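# Sort eight blanks between feed ramp and stock rack

## Task

At the start one blank (a short plastic bar) already sits at the feed ramp's stop. Get all four blanks of that same color onto the ramp, each lying squarely across it, side by side in a single tight row pressed up against the stop. Put each of the four blanks of the other color on the floor of the stock rack, one per slot between two ribs, centered along the length of its slot. Finally release everything and move the grippers away.

## Robot and tools

Robot: two seven-joint arms, left_arm and right_arm, each on a tilted plate fixed to a shared metal frame behind them. Each arm ends in a two-finger gripper. The fingers point along the gripper's own +z axis and close along its x axis. The reported end_effector_position is the point between the pads; the fingertips extend 17.5 mm past it.

Scene frame: origin at table-top height, midway between the arms' nominal bases. +x points out over the table, +z points up, and left_arm is on the +y side (not necessarily the left of an image). Calibrated bases: left_arm at (-0.037, +0.394, +0.236) m, right_arm at (+0.016, -0.156, +0.236) m. Reported positions and orientations can be off by a few centimetres, more at long reach.

The row: every motion command uses rows of 18 numbers, each in [-1, 1], always covering both arms. The order is left_arm dx, dy, dz, rx, ry, rz, then left gripper position, force_limit, speed, then the same nine for right_arm and its gripper.
- dx..rz are an offset, not a pose. They are measured from the arm's Hand target as it was when the action or move began, along that Hand target's own axes. 1.0 equals 0.6 m of travel or 180 degrees of turn. rx, ry, rz form a single rotation vector.
- Every row in one action or one move counts from that same starting Hand target, not from the row before. A new call starts from the new Hand target, so sending the same offset again moves the gripper further.
- All six zeros re-command the current Hand target.
- Gripper numbers are absolute settings. position: +1 is fully open (50 mm), about -0.65 brings the pads together, and -1 grips. force_limit: -1 is about 20 N per pad, 0 is about 102 N, +1 is about 185 N; the real grip can be up to about 15 N above that. speed: -1 is 20 mm/s, 0 is 85 mm/s, +1 is 150 mm/s.
- Zero is also a real gripper command. To keep a gripper as it is, repeat its last three numbers. A changed force_limit or speed only applies once position changes by at least 0.01.

Per control step (1/30 s) the controller limits the commanded pose to within 70 mm and 16 degrees of the measured one. A large turn of the gripper can swing the elbow.

Tools:
- execute_actions: actions holds at most one entry. An empty list only reads the state and returns pictures. {"rows": [...], "steps": n} runs 3 to 15 steps, default 15; each row lasts one step and the last row repeats. {"steps": n} without rows waits up to 300 steps, counted from the previous result, so reply time counts. The last 3 steps of an action run after its result returns. cameras picks which pictures are included; an unknown name makes the call invalid.
- move: target is one row or a list of up to 15 rows, each an offset from the same starting Hand targets. Each gripper travels in a straight line and all arms finish together, within 10 s total. speed is the top speed in m/s, from 0.002 to 0.5 (default 0.25); it can be one number or one per target. blend, in metres, rounds the corners between listed targets. blocking=false returns after about 0.5 s while the move continues. New gripper numbers in later targets are applied only after the arms pause there. Moves do not avoid obstacles or the other arm, and a gripper can lag or overshoot at speed.
- wait: seconds from 0 to 10. It returns early if a move finishes.
- stop: brakes a running move; the fingers keep moving.
- zoom_image: camera is one of cam_head_left, cam_head_right, cam_high, cam_low, cam_left_wrist, cam_right_wrist. region is [x0, y0, x1, y1] in image pixels, at most 504x504, taken from that camera's latest image.
- finished_scene: scene is 1 or 2.

Reading results:
- Each arm shows end_effector_position (m), end_effector_quat_wxyz, Hand target (the base for the next offsets), joint positions, velocities and torques, and Flange force along the gripper's axes. Flange force is missing after row-based calls and reads "no reading" near singular poses.
- object_status: 0 moving, 1 blocked while opening, 2 blocked while closing (a grip), 3 reached the setpoint or pads met, meaning usually nothing is held.
- Gripper opening in mm is about (250 - position_measured) × 0.202.
- "within noise" means the joints are still.
- move line: done means within 3 mm and 2 degrees of the target. Other endings are off_target, moving, held or fault. limits=paced means the command was clipped; limits=held means a check withheld steps.
- MOTOR HOT appears at 60 °C. At 75 °C there is an OVER-TEMPERATURE FAULT and the arm sinks for 30-60 s.

Avoid:
- The arms are stiff. Targets even slightly beyond a firm contact press very hard and can trigger a torque fault, which stops the arm for 10 s. A joint straying more than 5 degrees also triggers one. Torque limits are 104.5 N m for the four upper joints and 51.3 N m for the three wrist joints.
- A clearance check holds back commands that bring the arms too close, but it does not always prevent contact. An arm-to-arm hit can fail the scene.
- Don't drop blanks, don't release one while it is moving, and don't slam. Nothing may leave the table.
- Watch for brief outside tugs on held or loose parts.
- Heat builds from holding loads, long stretched reach, or pushing toward unreachable poses.
- Before finishing, check the final layout in the pictures.

Each tool is called after ">>>" as name(argument=value, ...) on one line, values as JSON.

## Session

>>> execute_actions(actions=[], cameras=["all"])

Scene clock: 0.00 s of 9600.00 s.
left_arm: end_effector_position=(+0.0986, +0.6792, +0.1191) position_measured=3 object_status=3 end_effector_quat_wxyz=(-0.390, +0.833, +0.391, +0.021) | right_arm: end_effector_position=(+0.6853, +0.1714, +0.1899) position_measured=3 object_status=3 end_effector_quat_wxyz=(-0.554, +0.551, -0.623, +0.024)
Joint positions: left_arm=[0.442 1.544 -0.77 2.428 0.594 -0.245 0.557] | right_arm=[-1.046 1.859 1.121 1.648 0.075 -1.13 2.845]
Joint velocities: within noise
Joint torques (N m): no reading
Flange force (N): no reading
Hand target: left_arm +0.0986, +0.6792, +0.1191; -0.390, +0.833, +0.391, +0.021 | right_arm +0.6853, +0.1714, +0.1899; +0.554, -0.551, +0.623, -0.024

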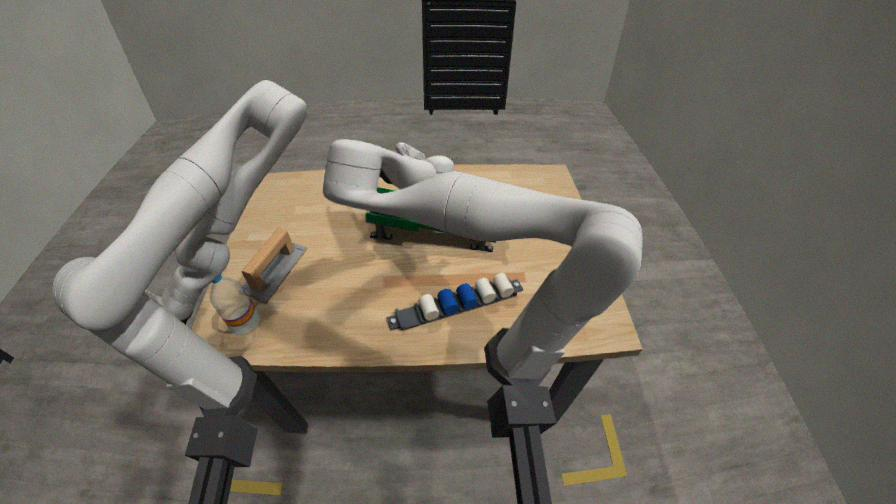

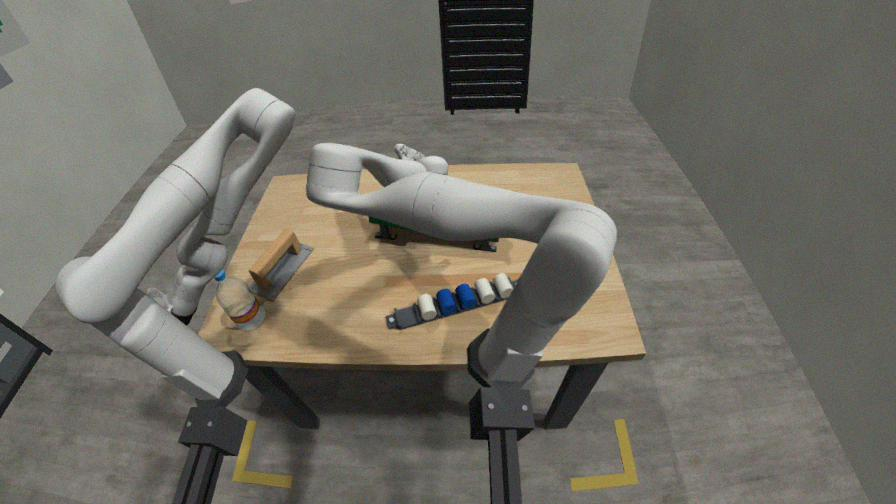

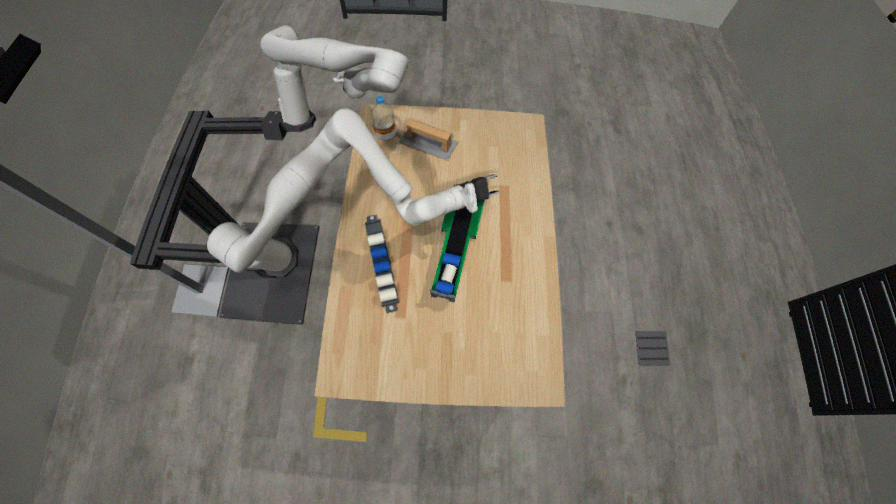

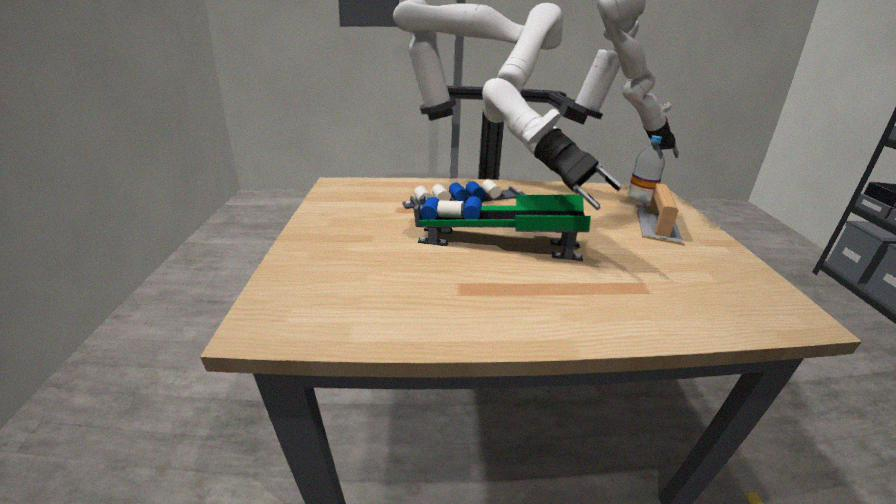

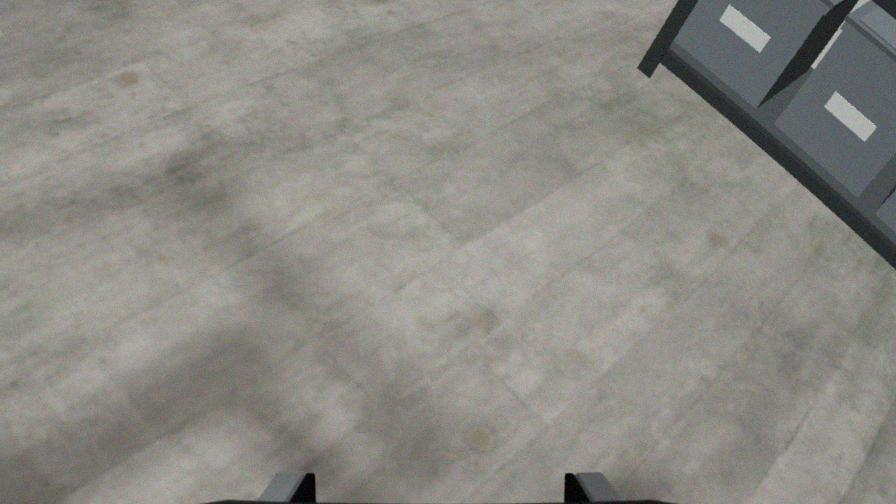

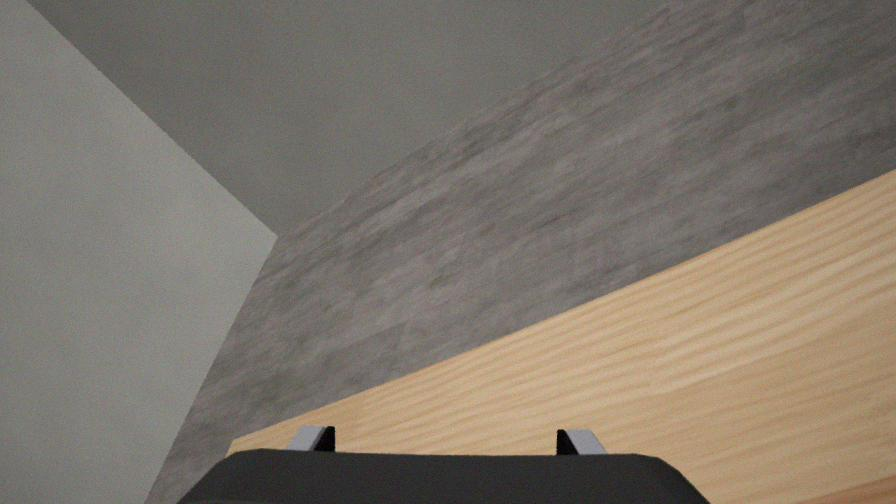

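>>> zoom_image(camera="cam_high", region=[350, 170, 520, 320])

>>> zoom_image(camera="cam_low", region=[390, 150, 610, 270])

>>> zoom_image(camera="cam_head_left", region=[360, 160, 560, 340])

Scaled by 2.965 from the camera's 896x504 image, which has a finer 1280x720 frame.

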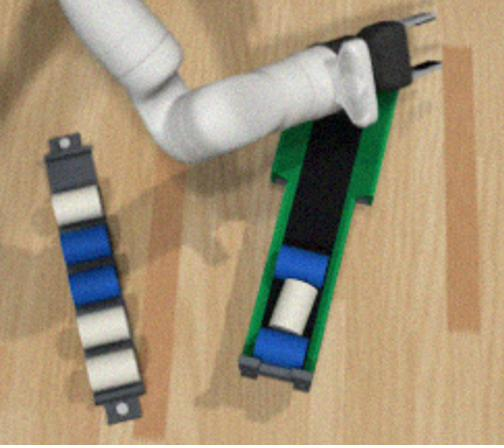

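Scaled by 2.291 from the camera's 896x504 image, which has a finer 1280x720 frame.

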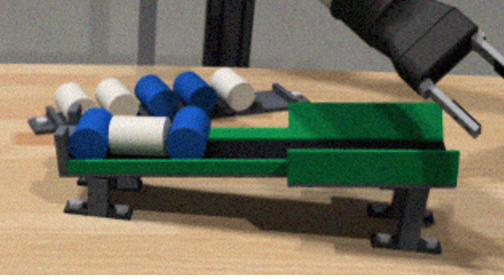

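Scaled by 2.520 from the camera's 896x504 image, which has a finer 1280x720 frame.

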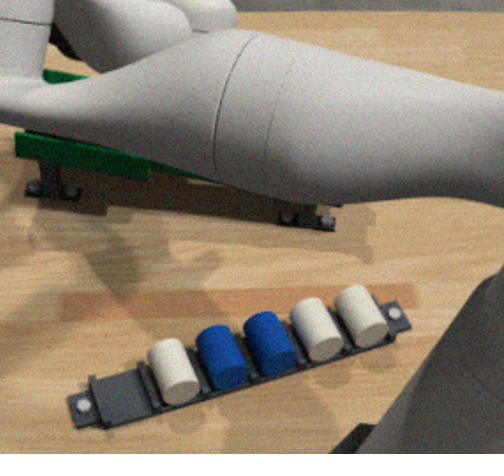

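>>> move(target=[[0,0,0,0,0,0,1,0,0,-0.166,-0.160,-0.096,0,0,0,1,0,0],[0,0,0,0,0,0,1,0,0,-0.1233,-0.130,-0.697,-0.276,0.253,-0.034,1,0,0]], blend=0.05)

Scene clock: 4.93 s of 9600.00 s.
left_arm: end_effector_position=(+0.0986, +0.6792, +0.1191) position_measured=3 object_status=3 end_effector_quat_wxyz=(-0.390, +0.833, +0.391, +0.021) | right_arm: end_effector_position=(+0.4206, -0.0494, +0.4499) position_measured=3 object_status=3 end_effector_quat_wxyz=(+0.000, +0.707, -0.707, +0.000)
Joint positions: left_arm=[0.442 1.544 -0.77 2.428 0.594 -0.245 0.557] | right_arm=[-1.328 1.14 1.719 1.64 2.268 -1.547 1.934]
Joint velocities: within noise
Joint torques (N m): left_arm=[3.61 -12.65 -3.43 9.1 0.65 0.02 -0.07] | right_arm=[-6.07 -13.53 6.04 -6.04 0.24 0.29 0.28]
Flange force (N): left_arm=[3.9 8.0 -0.2] | right_arm=[1.5 -3.7 -2.9]
Hand target: left_arm +0.0986, +0.6792, +0.1191; -0.390, +0.833, +0.391, +0.021 | right_arm +0.4206, -0.0494, +0.4499; +0.000, +0.707, -0.707, +0.000
Off the commanded pose: left_arm 0.000 m, 0 deg | right_arm 0.000 m, 0 deg.
Kept back: nothing.
move: done; blend cut to 0 m at target 1
camera_calibration:
cam_right_wrist: T_world_to_cam=[[0.0220185, -0.999641, 0.0152465, -0.0658419], [-0.999229, -0.0215082, 0.0328587, 0.456051], [-0.032519, -0.0159582, -0.999344, 0.630368], [0, 0, 0, 1]] pos_world=[0.477648, -0.0459499, 0.615973]

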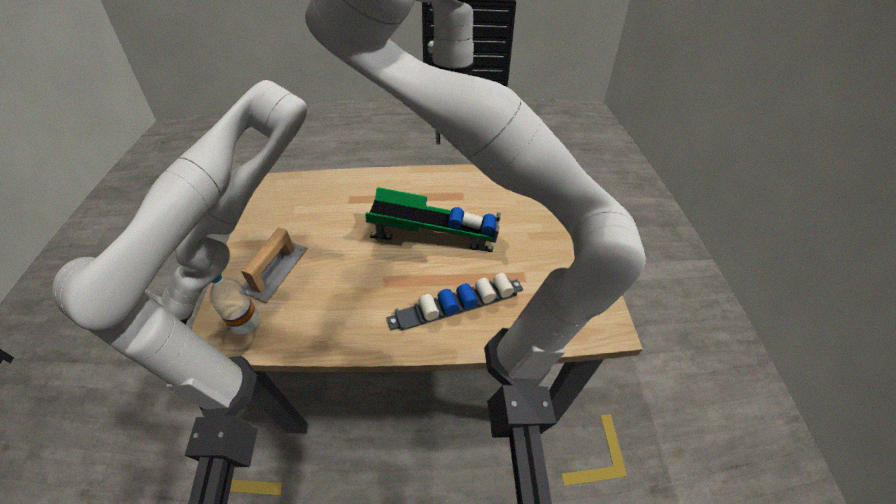

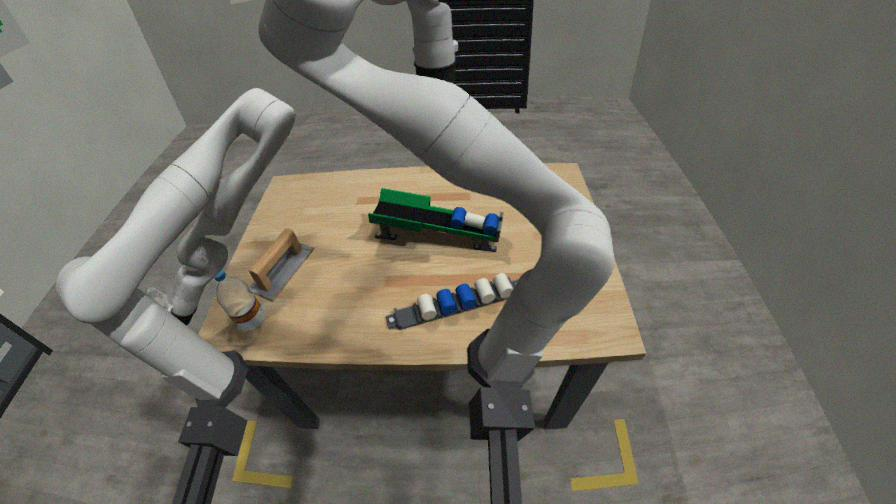

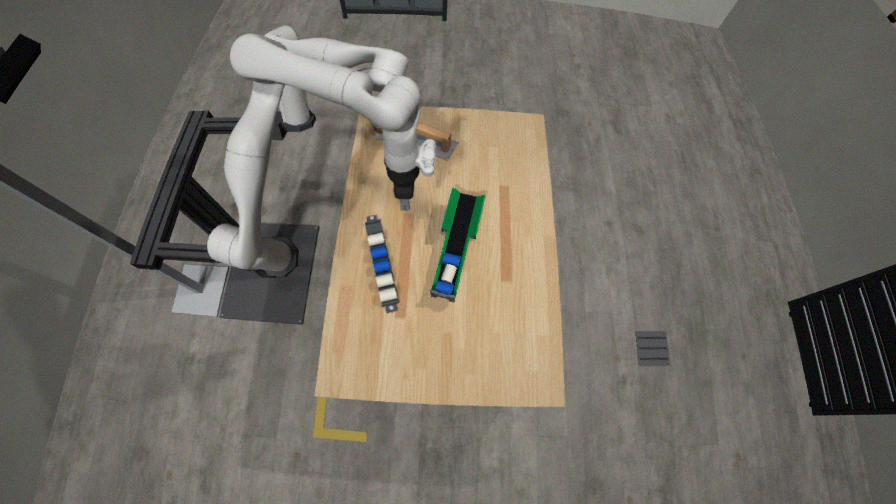

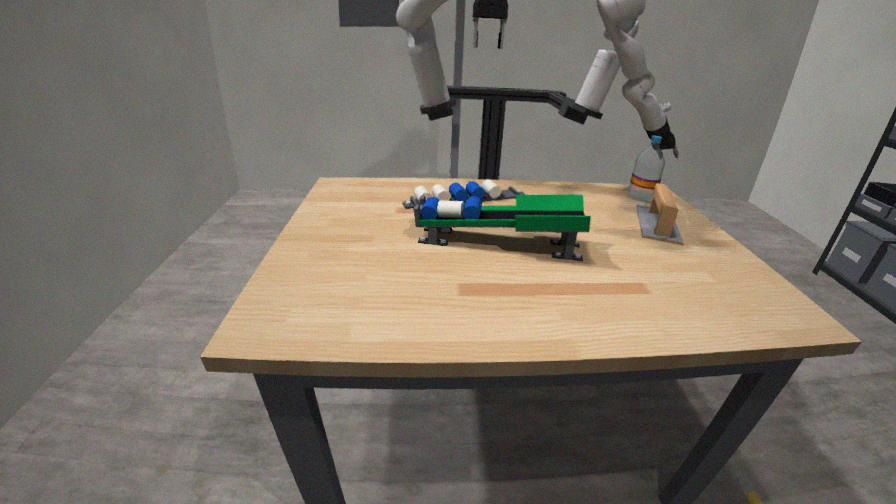

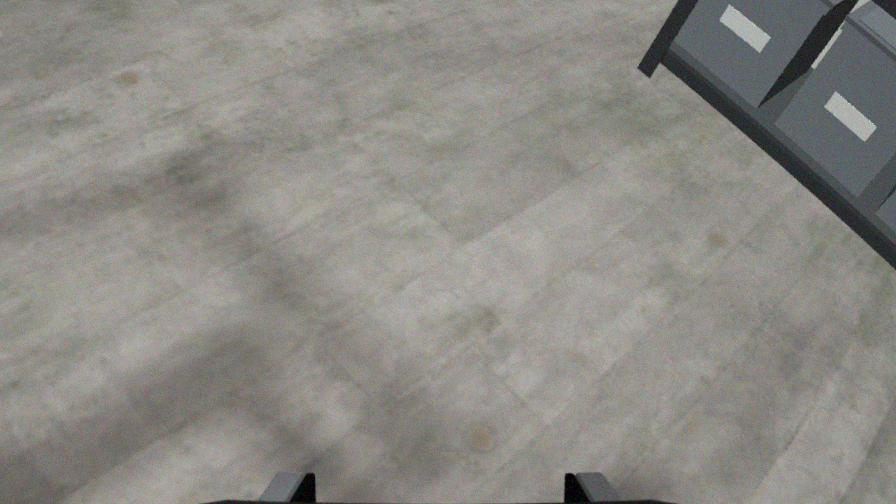

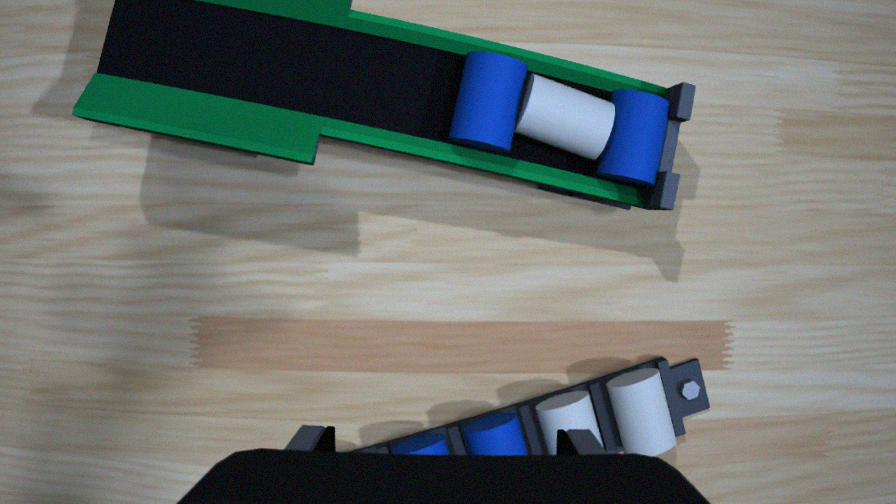

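>>> zoom_image(camera="cam_right_wrist", region=[400, 0, 800, 225])

>>> zoom_image(camera="cam_low", region=[390, 150, 610, 270])

Scaled by 1.260 from the camera's 896x504 image, which has a finer 1280x720 frame.

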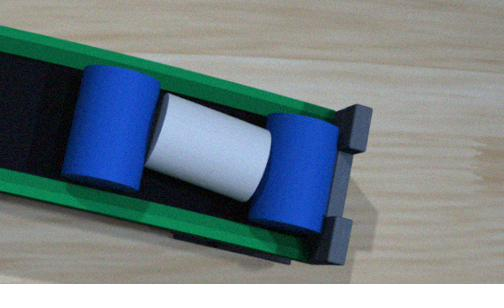

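Scaled by 2.291 from the camera's 896x504 image, which has a finer 1280x720 frame.

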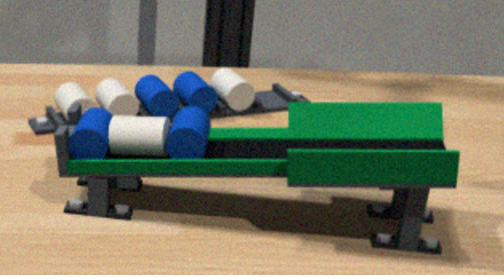

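>>> move(target=[0,0,0,0,0,0,1,0,0,0.109,-0.111,0.393,0,0,0.0578,1,0,0], cameras=["cam_right_wrist","cam_low"])

>>> zoom_image(camera="cam_low", region=[390, 150, 610, 270])

Scene clock: 7.37 s of 9600.00 s.
left_arm: end_effector_position=(+0.0986, +0.6792, +0.1191) position_measured=3 object_status=3 end_effector_quat_wxyz=(-0.390, +0.833, +0.391, +0.021) | right_arm: end_effector_position=(+0.4871, -0.1146, +0.2141) position_measured=3 object_status=3 end_effector_quat_wxyz=(+0.000, -0.640, +0.768, +0.000)
Joint positions: left_arm=[0.442 1.544 -0.77 2.428 0.594 -0.245 0.557] | right_arm=[-0.982 1.433 1.415 1.775 1.875 -1.179 2.091]
Joint velocities: within noise
Joint torques (N m): left_arm=[3.56 -12.62 -3.46 9.06 0.63 0.05 -0.1] | right_arm=[-7.05 -17.1 7.11 -2.46 0.32 0.21 0.25]
Flange force (N): left_arm=[3.7 7.8 -0.3] | right_arm=[1.6 -3.9 -2.3]
Hand target: left_arm +0.0986, +0.6792, +0.1191; -0.390, +0.833, +0.391, +0.021 | right_arm +0.4871, -0.1147, +0.2140; +0.000, -0.640, +0.768, +0.000
Off the commanded pose: left_arm 0.000 m, 0 deg | right_arm 0.000 m, 0 deg.
Kept back: nothing.
move: done
camera_calibration:
cam_right_wrist: T_world_to_cam=[[-0.158799, -0.987191, 0.0153682, -0.0394626], [-0.986686, 0.159233, 0.0330862, 0.543389], [-0.0351095, -0.00990953, -0.999334, 0.397813], [0, 0, 0, 1]] pos_world=[0.543854, -0.12154, 0.380176]
Images, in order (width x height): cam_low 896x504, cam_right_wrist 896x504.

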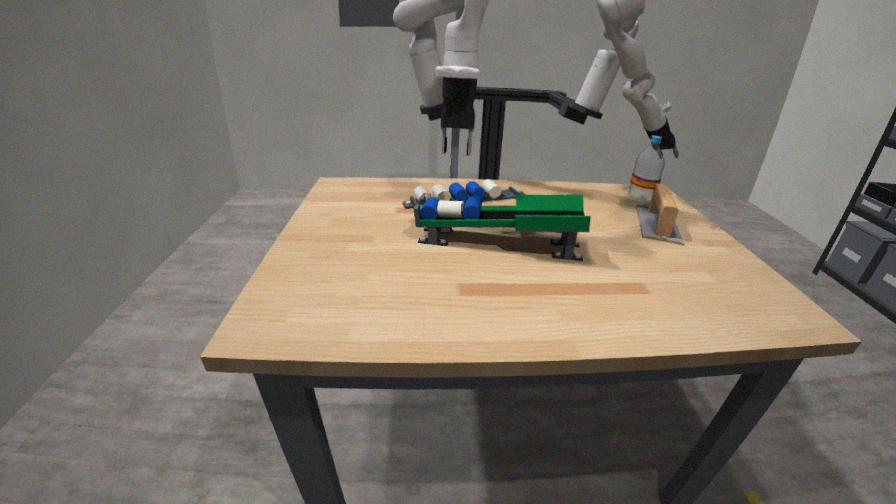

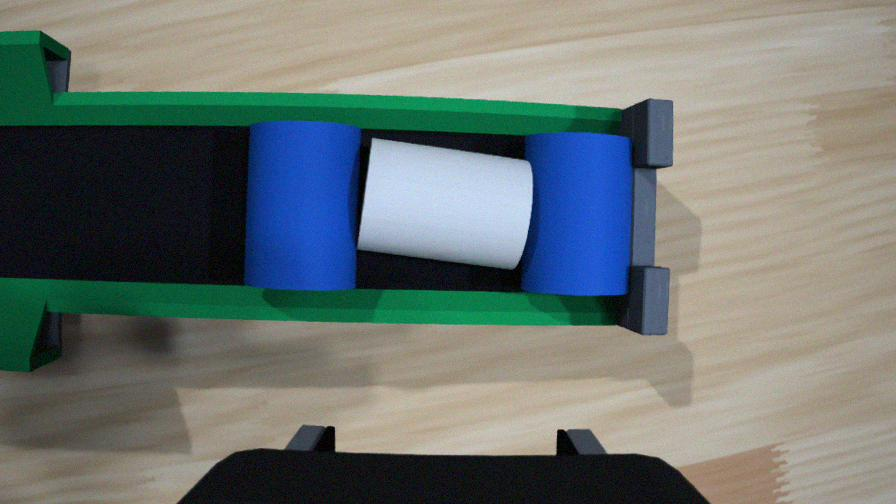

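Scaled by 2.291 from the camera's 896x504 image, which has a finer 1280x720 frame.

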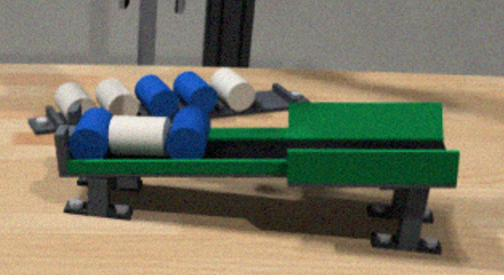

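>>> zoom_image(camera="cam_right_wrist", region=[340, 80, 700, 350])

>>> zoom_image(camera="cam_low", region=[400, 180, 500, 255])

Scaled by 1.400 from the camera's 896x504 image, which has a finer 1280x720 frame.

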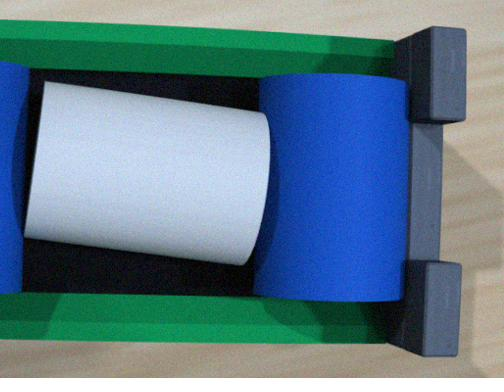

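Scaled by 5.040 from the camera's 896x504 image, which has a finer 1280x720 frame.

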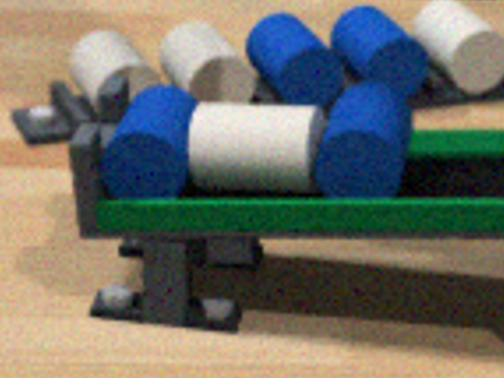

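>>> move(target=[[0,0,0,0,0,0,1,0,0,0.0015,-0.106,0,0,0,-0.4583,0.85,0,0],[0,0,0,0,0,0,1,0,0,0.0015,-0.106,0.15,0,0,-0.4583,0.85,0,0]], cameras=["cam_right_wrist","cam_low","cam_head_right"])

>>> zoom_image(camera="cam_low", region=[390, 150, 510, 250])

>>> zoom_image(camera="cam_head_right", region=[420, 160, 520, 260])

Scene clock: 12.77 s of 9600.00 s.
left_arm: end_effector_position=(+0.0986, +0.6792, +0.1191) position_measured=3 object_status=3 end_effector_quat_wxyz=(-0.390, +0.833, +0.391, +0.021) | right_arm: end_effector_position=(+0.5495, -0.1270, +0.1241) position_measured=25 object_status=3 end_effector_quat_wxyz=(+0.000, +0.988, -0.156, +0.000)
Joint positions: left_arm=[0.442 1.544 -0.77 2.428 0.594 -0.245 0.557] | right_arm=[-0.755 1.439 1.125 1.544 1.97 -0.937 3.413]
Joint velocities: within noise
Joint torques (N m): left_arm=[3.61 -12.6 -3.51 9.08 0.66 0.06 -0.14] | right_arm=[-8.15 -19.79 5.95 -2.92 0.37 0.2 0.26]
Flange force (N): left_arm=[3.6 7.7 0.0] | right_arm=[4.1 1.4 -2.0]
Hand target: left_arm +0.0986, +0.6792, +0.1191; -0.390, +0.833, +0.391, +0.021 | right_arm +0.5495, -0.1270, +0.1240; +0.000, +0.988, -0.156, +0.000
Off the commanded pose: left_arm 0.000 m, 0 deg | right_arm 0.000 m, 0 deg.
Kept back: nothing.
move: done
camera_calibration:
cam_right_wrist: T_world_to_cam=[[0.957964, -0.286459, 0.0156632, -0.565042], [-0.286829, -0.957443, 0.0321407, 0.0836507], [0.00578964, -0.0352823, -0.999361, 0.284239], [0, 0, 0, 1]] pos_world=[0.563638, -0.0717421, 0.290219]
Images, in order (width x height): cam_head_right 896x504, cam_low 896x504, cam_right_wrist 896x504.

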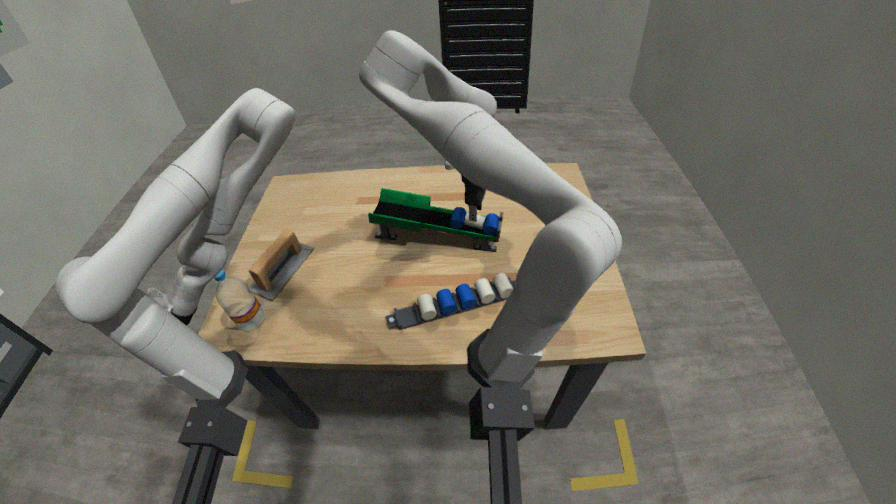

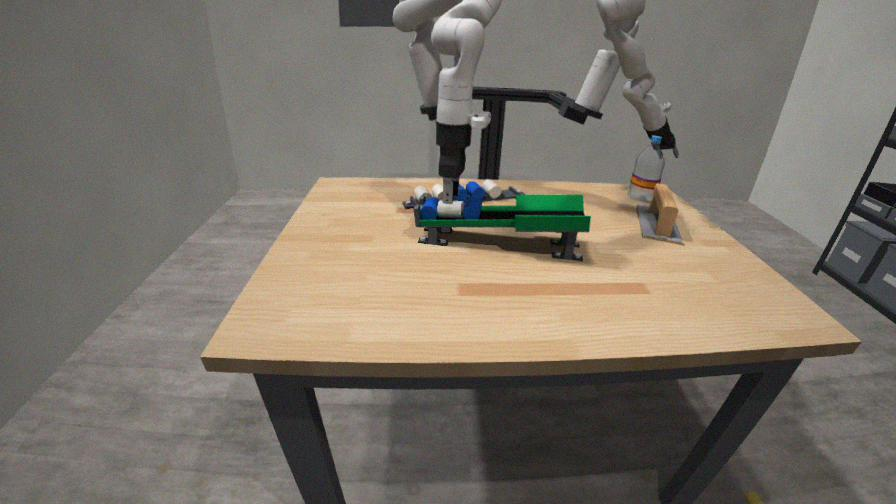

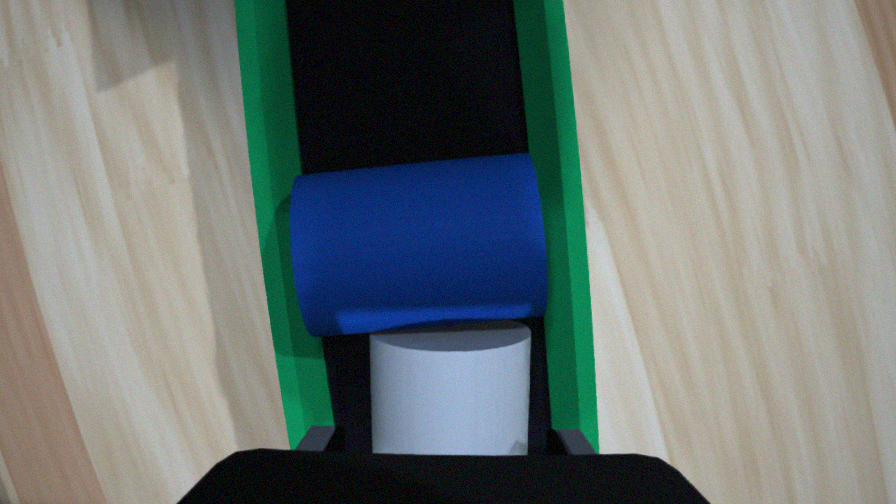

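Scaled by 4.200 from the camera's 896x504 image, which has a finer 1280x720 frame.

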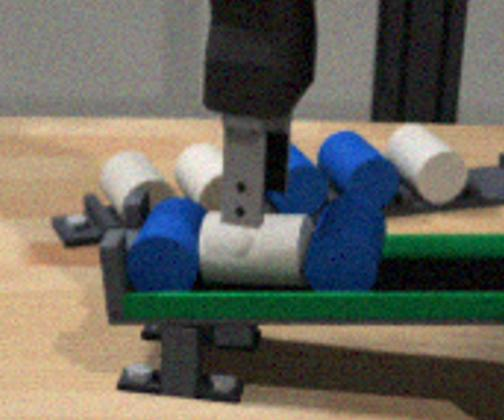

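Scaled by 5.040 from the camera's 896x504 image, which has a finer 1280x720 frame.

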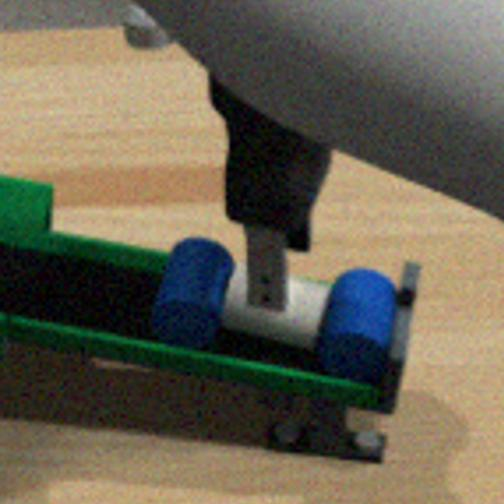

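>>> move(target=[0,0,0,0,0,0,1,0,0,0.0,0.0,0.045,0,0,0,0.85,0,0], cameras=["cam_low"], speed=0.08)

>>> zoom_image(camera="cam_low", region=[390, 150, 510, 250])

Scene clock: 13.87 s of 9600.00 s.
left_arm: end_effector_position=(+0.0986, +0.6792, +0.1191) position_measured=3 object_status=3 end_effector_quat_wxyz=(-0.390, +0.833, +0.391, +0.021) | right_arm: end_effector_position=(+0.5495, -0.1269, +0.0971) position_measured=25 object_status=3 end_effector_quat_wxyz=(+0.000, +0.988, -0.156, +0.000)
Joint positions: left_arm=[0.442 1.544 -0.77 2.428 0.594 -0.245 0.557] | right_arm=[-0.733 1.48 1.095 1.53 1.936 -0.901 3.428]
Joint velocities: within noise
Joint torques (N m): left_arm=[3.62 -12.62 -3.49 9.15 0.66 0.05 -0.09] | right_arm=[-8.13 -20.42 6.01 -2.4 0.28 0.16 0.23]
Flange force (N): left_arm=[3.8 7.9 0.0] | right_arm=[4.9 0.8 -1.2]
Hand target: left_arm +0.0986, +0.6792, +0.1191; -0.390, +0.833, +0.391, +0.021 | right_arm +0.5495, -0.1269, +0.0970; +0.000, +0.988, -0.156, +0.000
Off the commanded pose: left_arm 0.000 m, 0 deg | right_arm 0.000 m, 0 deg.
Kept back: nothing.
move: done
Images, in order (width x height): cam_low 896x504.

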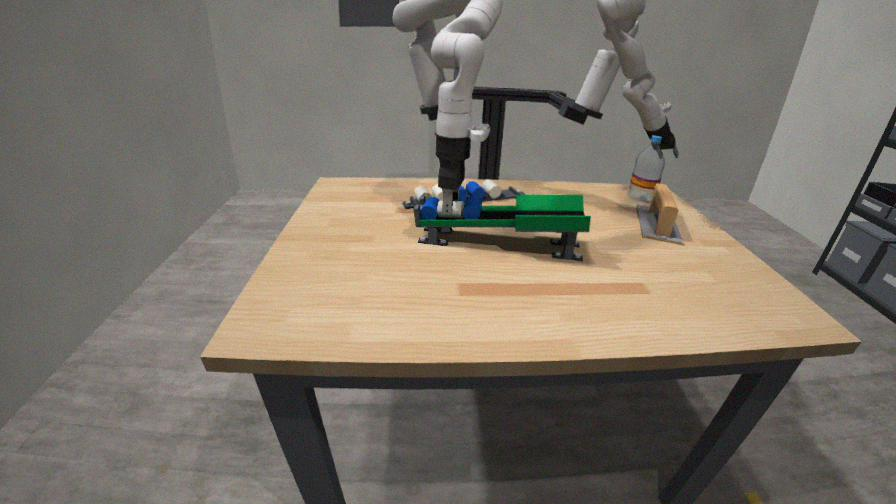

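Scaled by 4.200 from the camera's 896x504 image, which has a finer 1280x720 frame.

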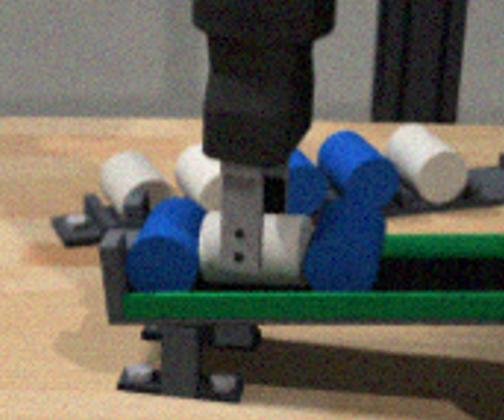

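>>> move(target=[[0,0,0,0,0,0,1,0,0,0,-0.010,0,0,0,0,0.85,0,0],[0,0,0,0,0,0,1,0,0,0,-0.010,0,0,0,0,-1,-0.6,-0.5]], cameras=["cam_right_wrist"], speed=0.08)

Scene clock: 16.00 s of 9600.00 s.
left_arm: end_effector_position=(+0.0986, +0.6792, +0.1191) position_measured=3 object_status=3 end_effector_quat_wxyz=(-0.390, +0.833, +0.391, +0.021) | right_arm: end_effector_position=(+0.5513, -0.1213, +0.0970) position_measured=57 object_status=2 end_effector_quat_wxyz=(+0.000, +0.988, -0.156, +0.000)
Joint positions: left_arm=[0.442 1.544 -0.77 2.428 0.594 -0.245 0.557] | right_arm=[-0.739 1.485 1.096 1.518 1.94 -0.907 3.41]
Joint velocities: within noise
Joint torques (N m): left_arm=[3.54 -12.63 -3.45 9.12 0.68 0.04 -0.05] | right_arm=[-8.25 -20.49 6.07 -2.46 0.27 0.08 0.23]
Flange force (N): left_arm=[3.9 8.0 -0.4] | right_arm=[4.9 1.0 -1.1]
Hand target: left_arm +0.0986, +0.6792, +0.1191; -0.390, +0.833, +0.391, +0.021 | right_arm +0.5513, -0.1213, +0.0970; +0.000, +0.988, -0.156, +0.000
Off the commanded pose: left_arm 0.000 m, 0 deg | right_arm 0.000 m, 0 deg.
Kept back: nothing.
move: done
camera_calibration:
cam_right_wrist: T_world_to_cam=[[0.957964, -0.28646, 0.0156745, -0.564758], [-0.28683, -0.95744, 0.032195, 0.0905146], [0.00578482, -0.0353375, -0.999359, 0.25737], [0, 0, 0, 1]] pos_world=[0.565491, -0.0660232, 0.263143]
Images, in order (width x height): cam_right_wrist 896x504.

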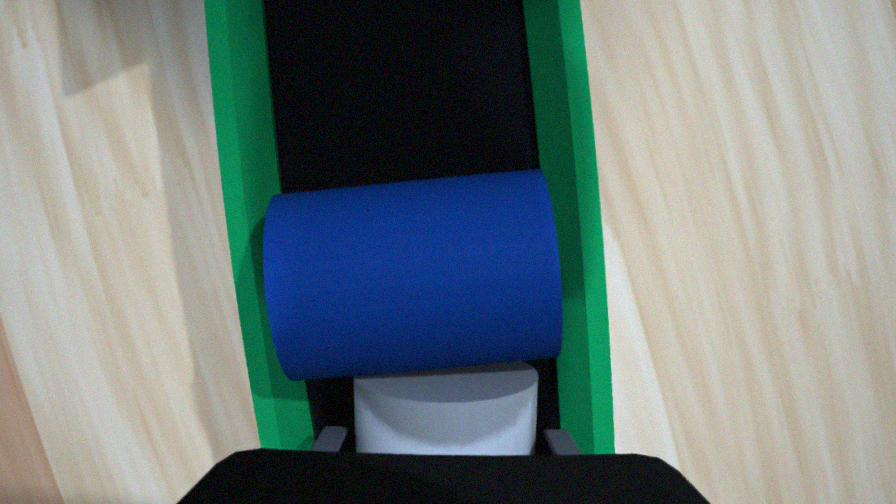

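>>> move(target=[[0,0,0,0,0,0,1,0,0,0,0,-0.172,0,0,0,-1,-0.6,-0.5],[0,0,0,0,0,0,1,0,0,-0.5627,-0.0827,-0.172,0,0,0.3089,-1,-0.6,-0.5]], blend=0.02, cameras=["cam_right_wrist","cam_low","cam_high"])

>>> zoom_image(camera="cam_low", region=[390, 150, 610, 270])

Scene clock: 19.60 s of 9600.00 s.
left_arm: end_effector_position=(+0.0986, +0.6792, +0.1191) position_measured=3 object_status=3 end_effector_quat_wxyz=(-0.390, +0.833, +0.391, +0.021) | right_arm: end_effector_position=(+0.2454, +0.0298, +0.2004) position_measured=57 object_status=2 end_effector_quat_wxyz=(+0.000, +0.801, -0.598, +0.000)
Joint positions: left_arm=[0.442 1.544 -0.77 2.428 0.594 -0.245 0.557] | right_arm=[-1.65 1.394 1.157 2.23 1.729 -0.976 2.277]
Joint velocities: left_arm=[within noise] | right_arm=[-0.003 0.001 0.001 -0.002 0.004 -0.001 -0.01]
Joint torques (N m): left_arm=[3.64 -12.64 -3.53 9.09 0.67 0.05 -0.07] | right_arm=[-4 -14.15 5.23 -1.1 0.34 0.17 0.52]
Flange force (N): left_arm=[3.6 7.7 0.1] | right_arm=[2.0 -4.2 -2.3]
Hand target: left_arm +0.0986, +0.6792, +0.1191; -0.390, +0.833, +0.391, +0.021 | right_arm +0.2454, +0.0298, +0.2004; +0.000, +0.801, -0.599, +0.000
Off the commanded pose: left_arm 0.000 m, 0 deg | right_arm 0.000 m, 0 deg.
Kept back: nothing.
move: done; blend cut to 0 m at target 1
camera_calibration:
cam_right_wrist: T_world_to_cam=[[0.304933, -0.952254, 0.0151193, -0.049858], [-0.952001, -0.304331, 0.0328085, 0.287708], [-0.0266408, -0.024398, -0.999347, 0.375406], [0, 0, 0, 1]] pos_world=[0.299103, 0.0492403, 0.366475]
Images, in order (width x height): cam_high 896x504, cam_low 896x504, cam_right_wrist 896x504.

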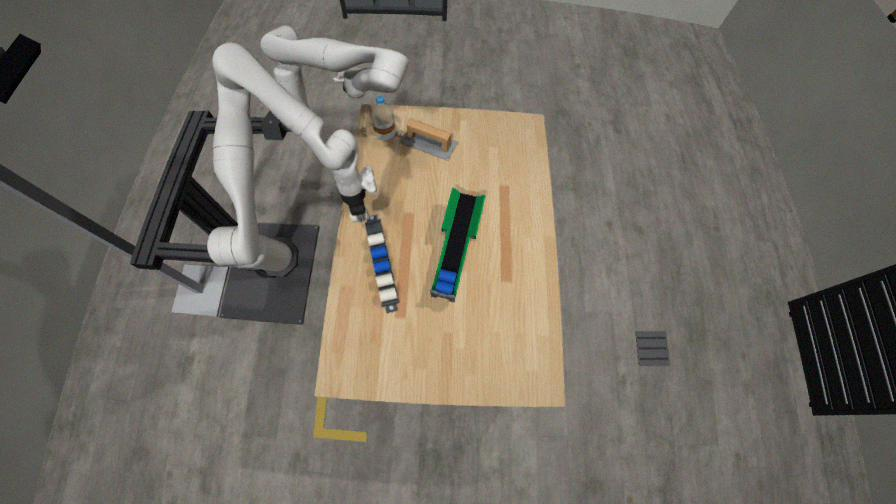

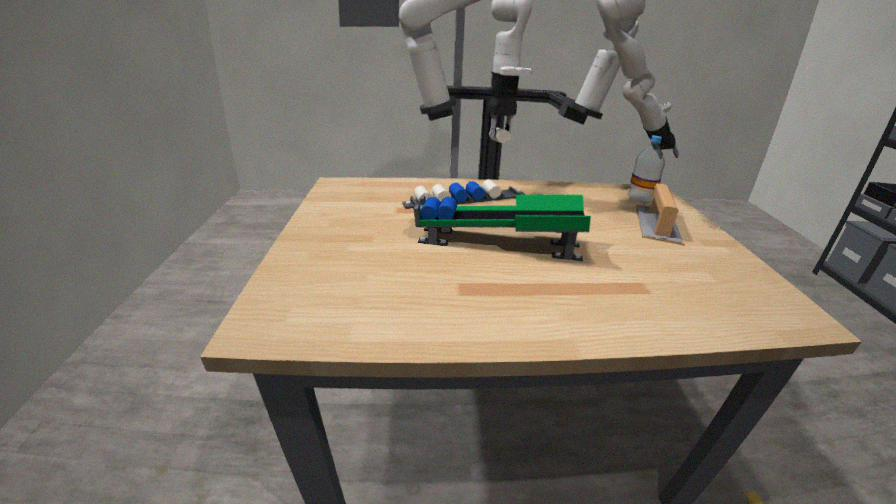

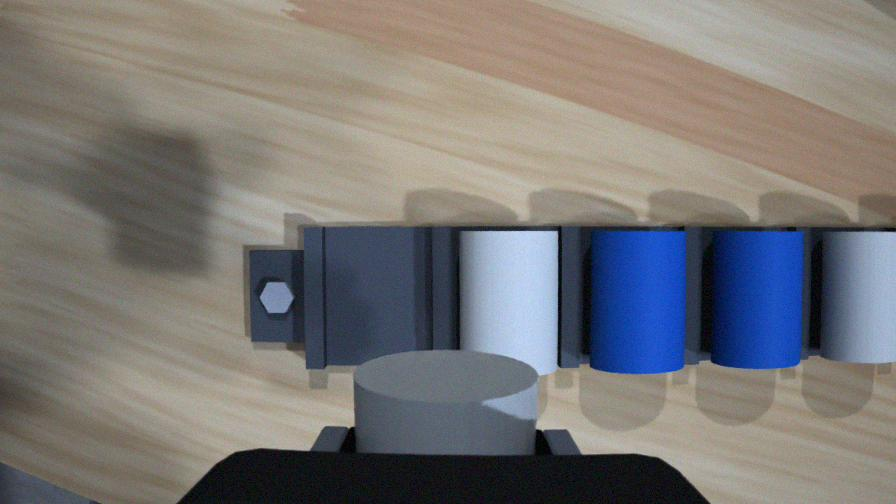

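Scaled by 2.291 from the camera's 896x504 image, which has a finer 1280x720 frame.

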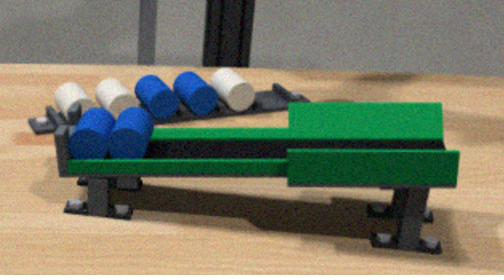

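>>> zoom_image(camera="cam_low", region=[460, 60, 560, 160])

>>> move(target=[0,0,0,0,0,0,1,0,0,-0.0418,-0.040,0.2,-0.028,0,0,-1,-0.6,-0.5], cameras=["cam_right_wrist","cam_low","cam_head_left"])

>>> zoom_image(camera="cam_low", region=[440, 110, 560, 210])

>>> zoom_image(camera="cam_head_left", region=[360, 220, 530, 340])

Scaled by 5.040 from the camera's 896x504 image, which has a finer 1280x720 frame.

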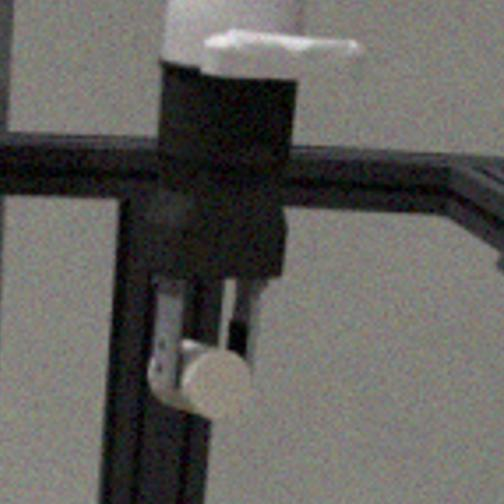

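Scene clock: 21.20 s of 9600.00 s.
left_arm: end_effector_position=(+0.0986, +0.6792, +0.1191) position_measured=3 object_status=3 end_effector_quat_wxyz=(-0.390, +0.833, +0.391, +0.021) | right_arm: end_effector_position=(+0.2613, +0.0608, +0.0804) position_measured=57 object_status=2 end_effector_quat_wxyz=(+0.035, +0.800, -0.598, -0.027)
Joint positions: left_arm=[0.442 1.544 -0.77 2.428 0.594 -0.245 0.557] | right_arm=[-1.503 1.638 0.962 1.997 1.574 -0.957 2.25]
Joint velocities: within noise
Joint torques (N m): left_arm=[3.59 -12.63 -3.53 9.15 0.67 0.04 -0.07] | right_arm=[-4.71 -16.78 5.6 1.07 0.41 -0.1 0.21]
Flange force (N): left_arm=[3.7 8.0 -0.1] | right_arm=[2.1 -5.2 -2.1]
Hand target: left_arm +0.0986, +0.6792, +0.1191; -0.390, +0.833, +0.391, +0.021 | right_arm +0.2613, +0.0608, +0.0804; +0.035, +0.800, -0.598, -0.027
Off the commanded pose: left_arm 0.000 m, 0 deg | right_arm 0.000 m, 0 deg.
Kept back: nothing.
move: done
camera_calibration:
cam_right_wrist: T_world_to_cam=[[0.306043, -0.951927, 0.0131455, -0.0234969], [-0.945574, -0.302338, 0.120341, 0.307347], [-0.110582, -0.0492597, -0.992646, 0.279641], [0, 0, 0, 1]] pos_world=[0.328734, 0.0843305, 0.240907]
Images, in order (width x height): cam_head_left 896x504, cam_low 896x504, cam_right_wrist 896x504.

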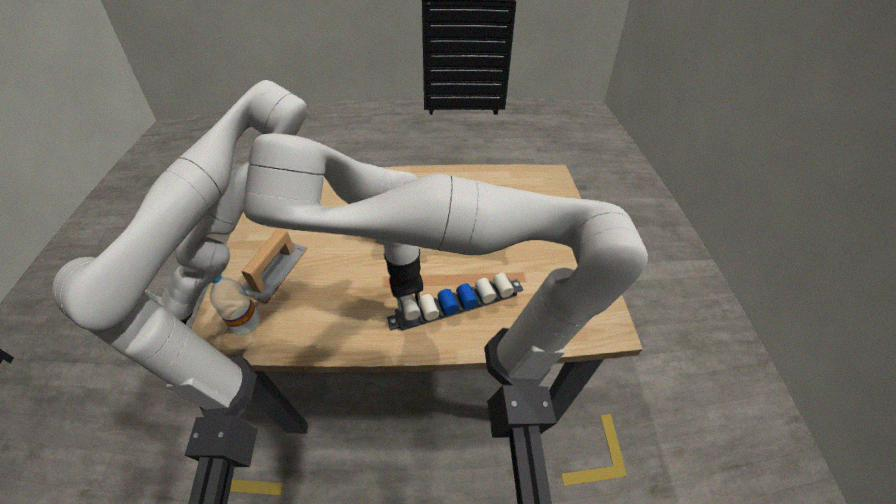

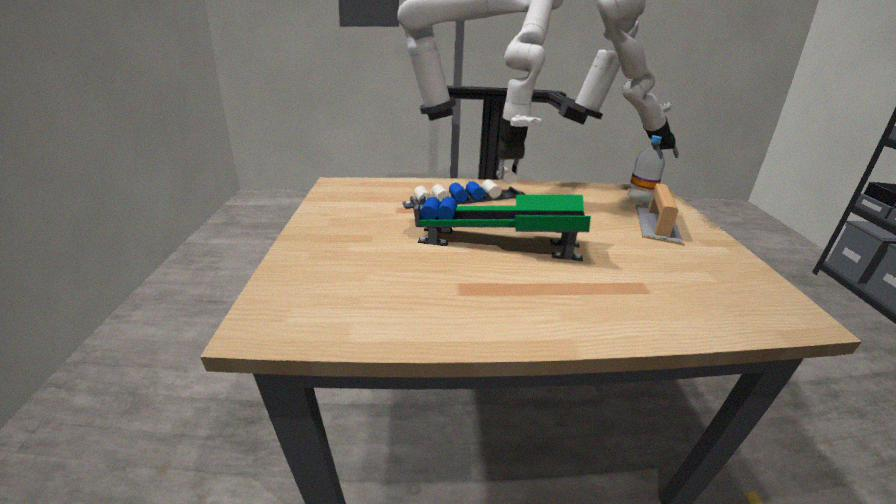

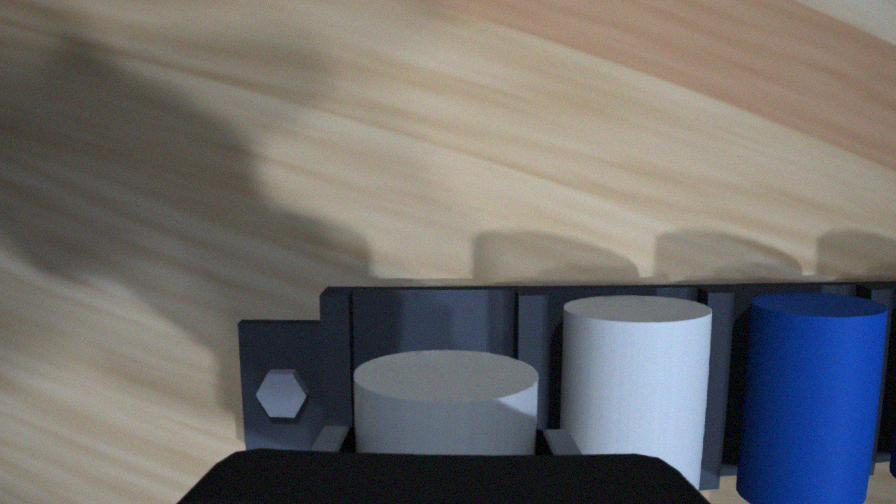

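Scaled by 4.200 from the camera's 896x504 image, which has a finer 1280x720 frame.

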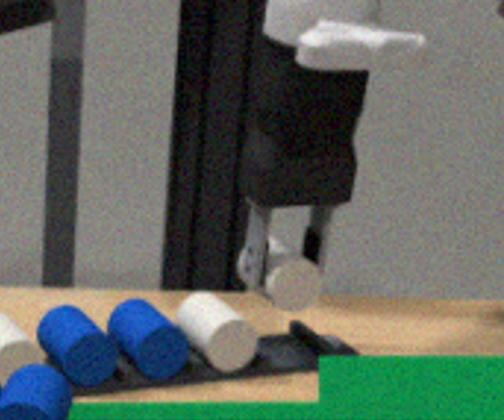

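Scaled by 2.965 from the camera's 896x504 image, which has a finer 1280x720 frame.

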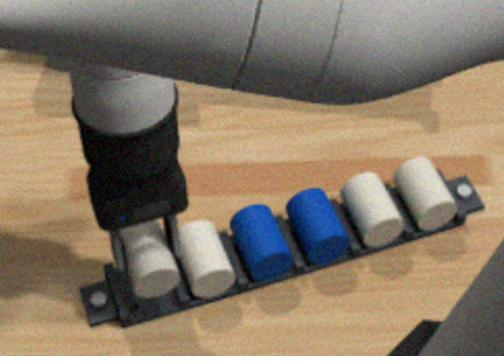

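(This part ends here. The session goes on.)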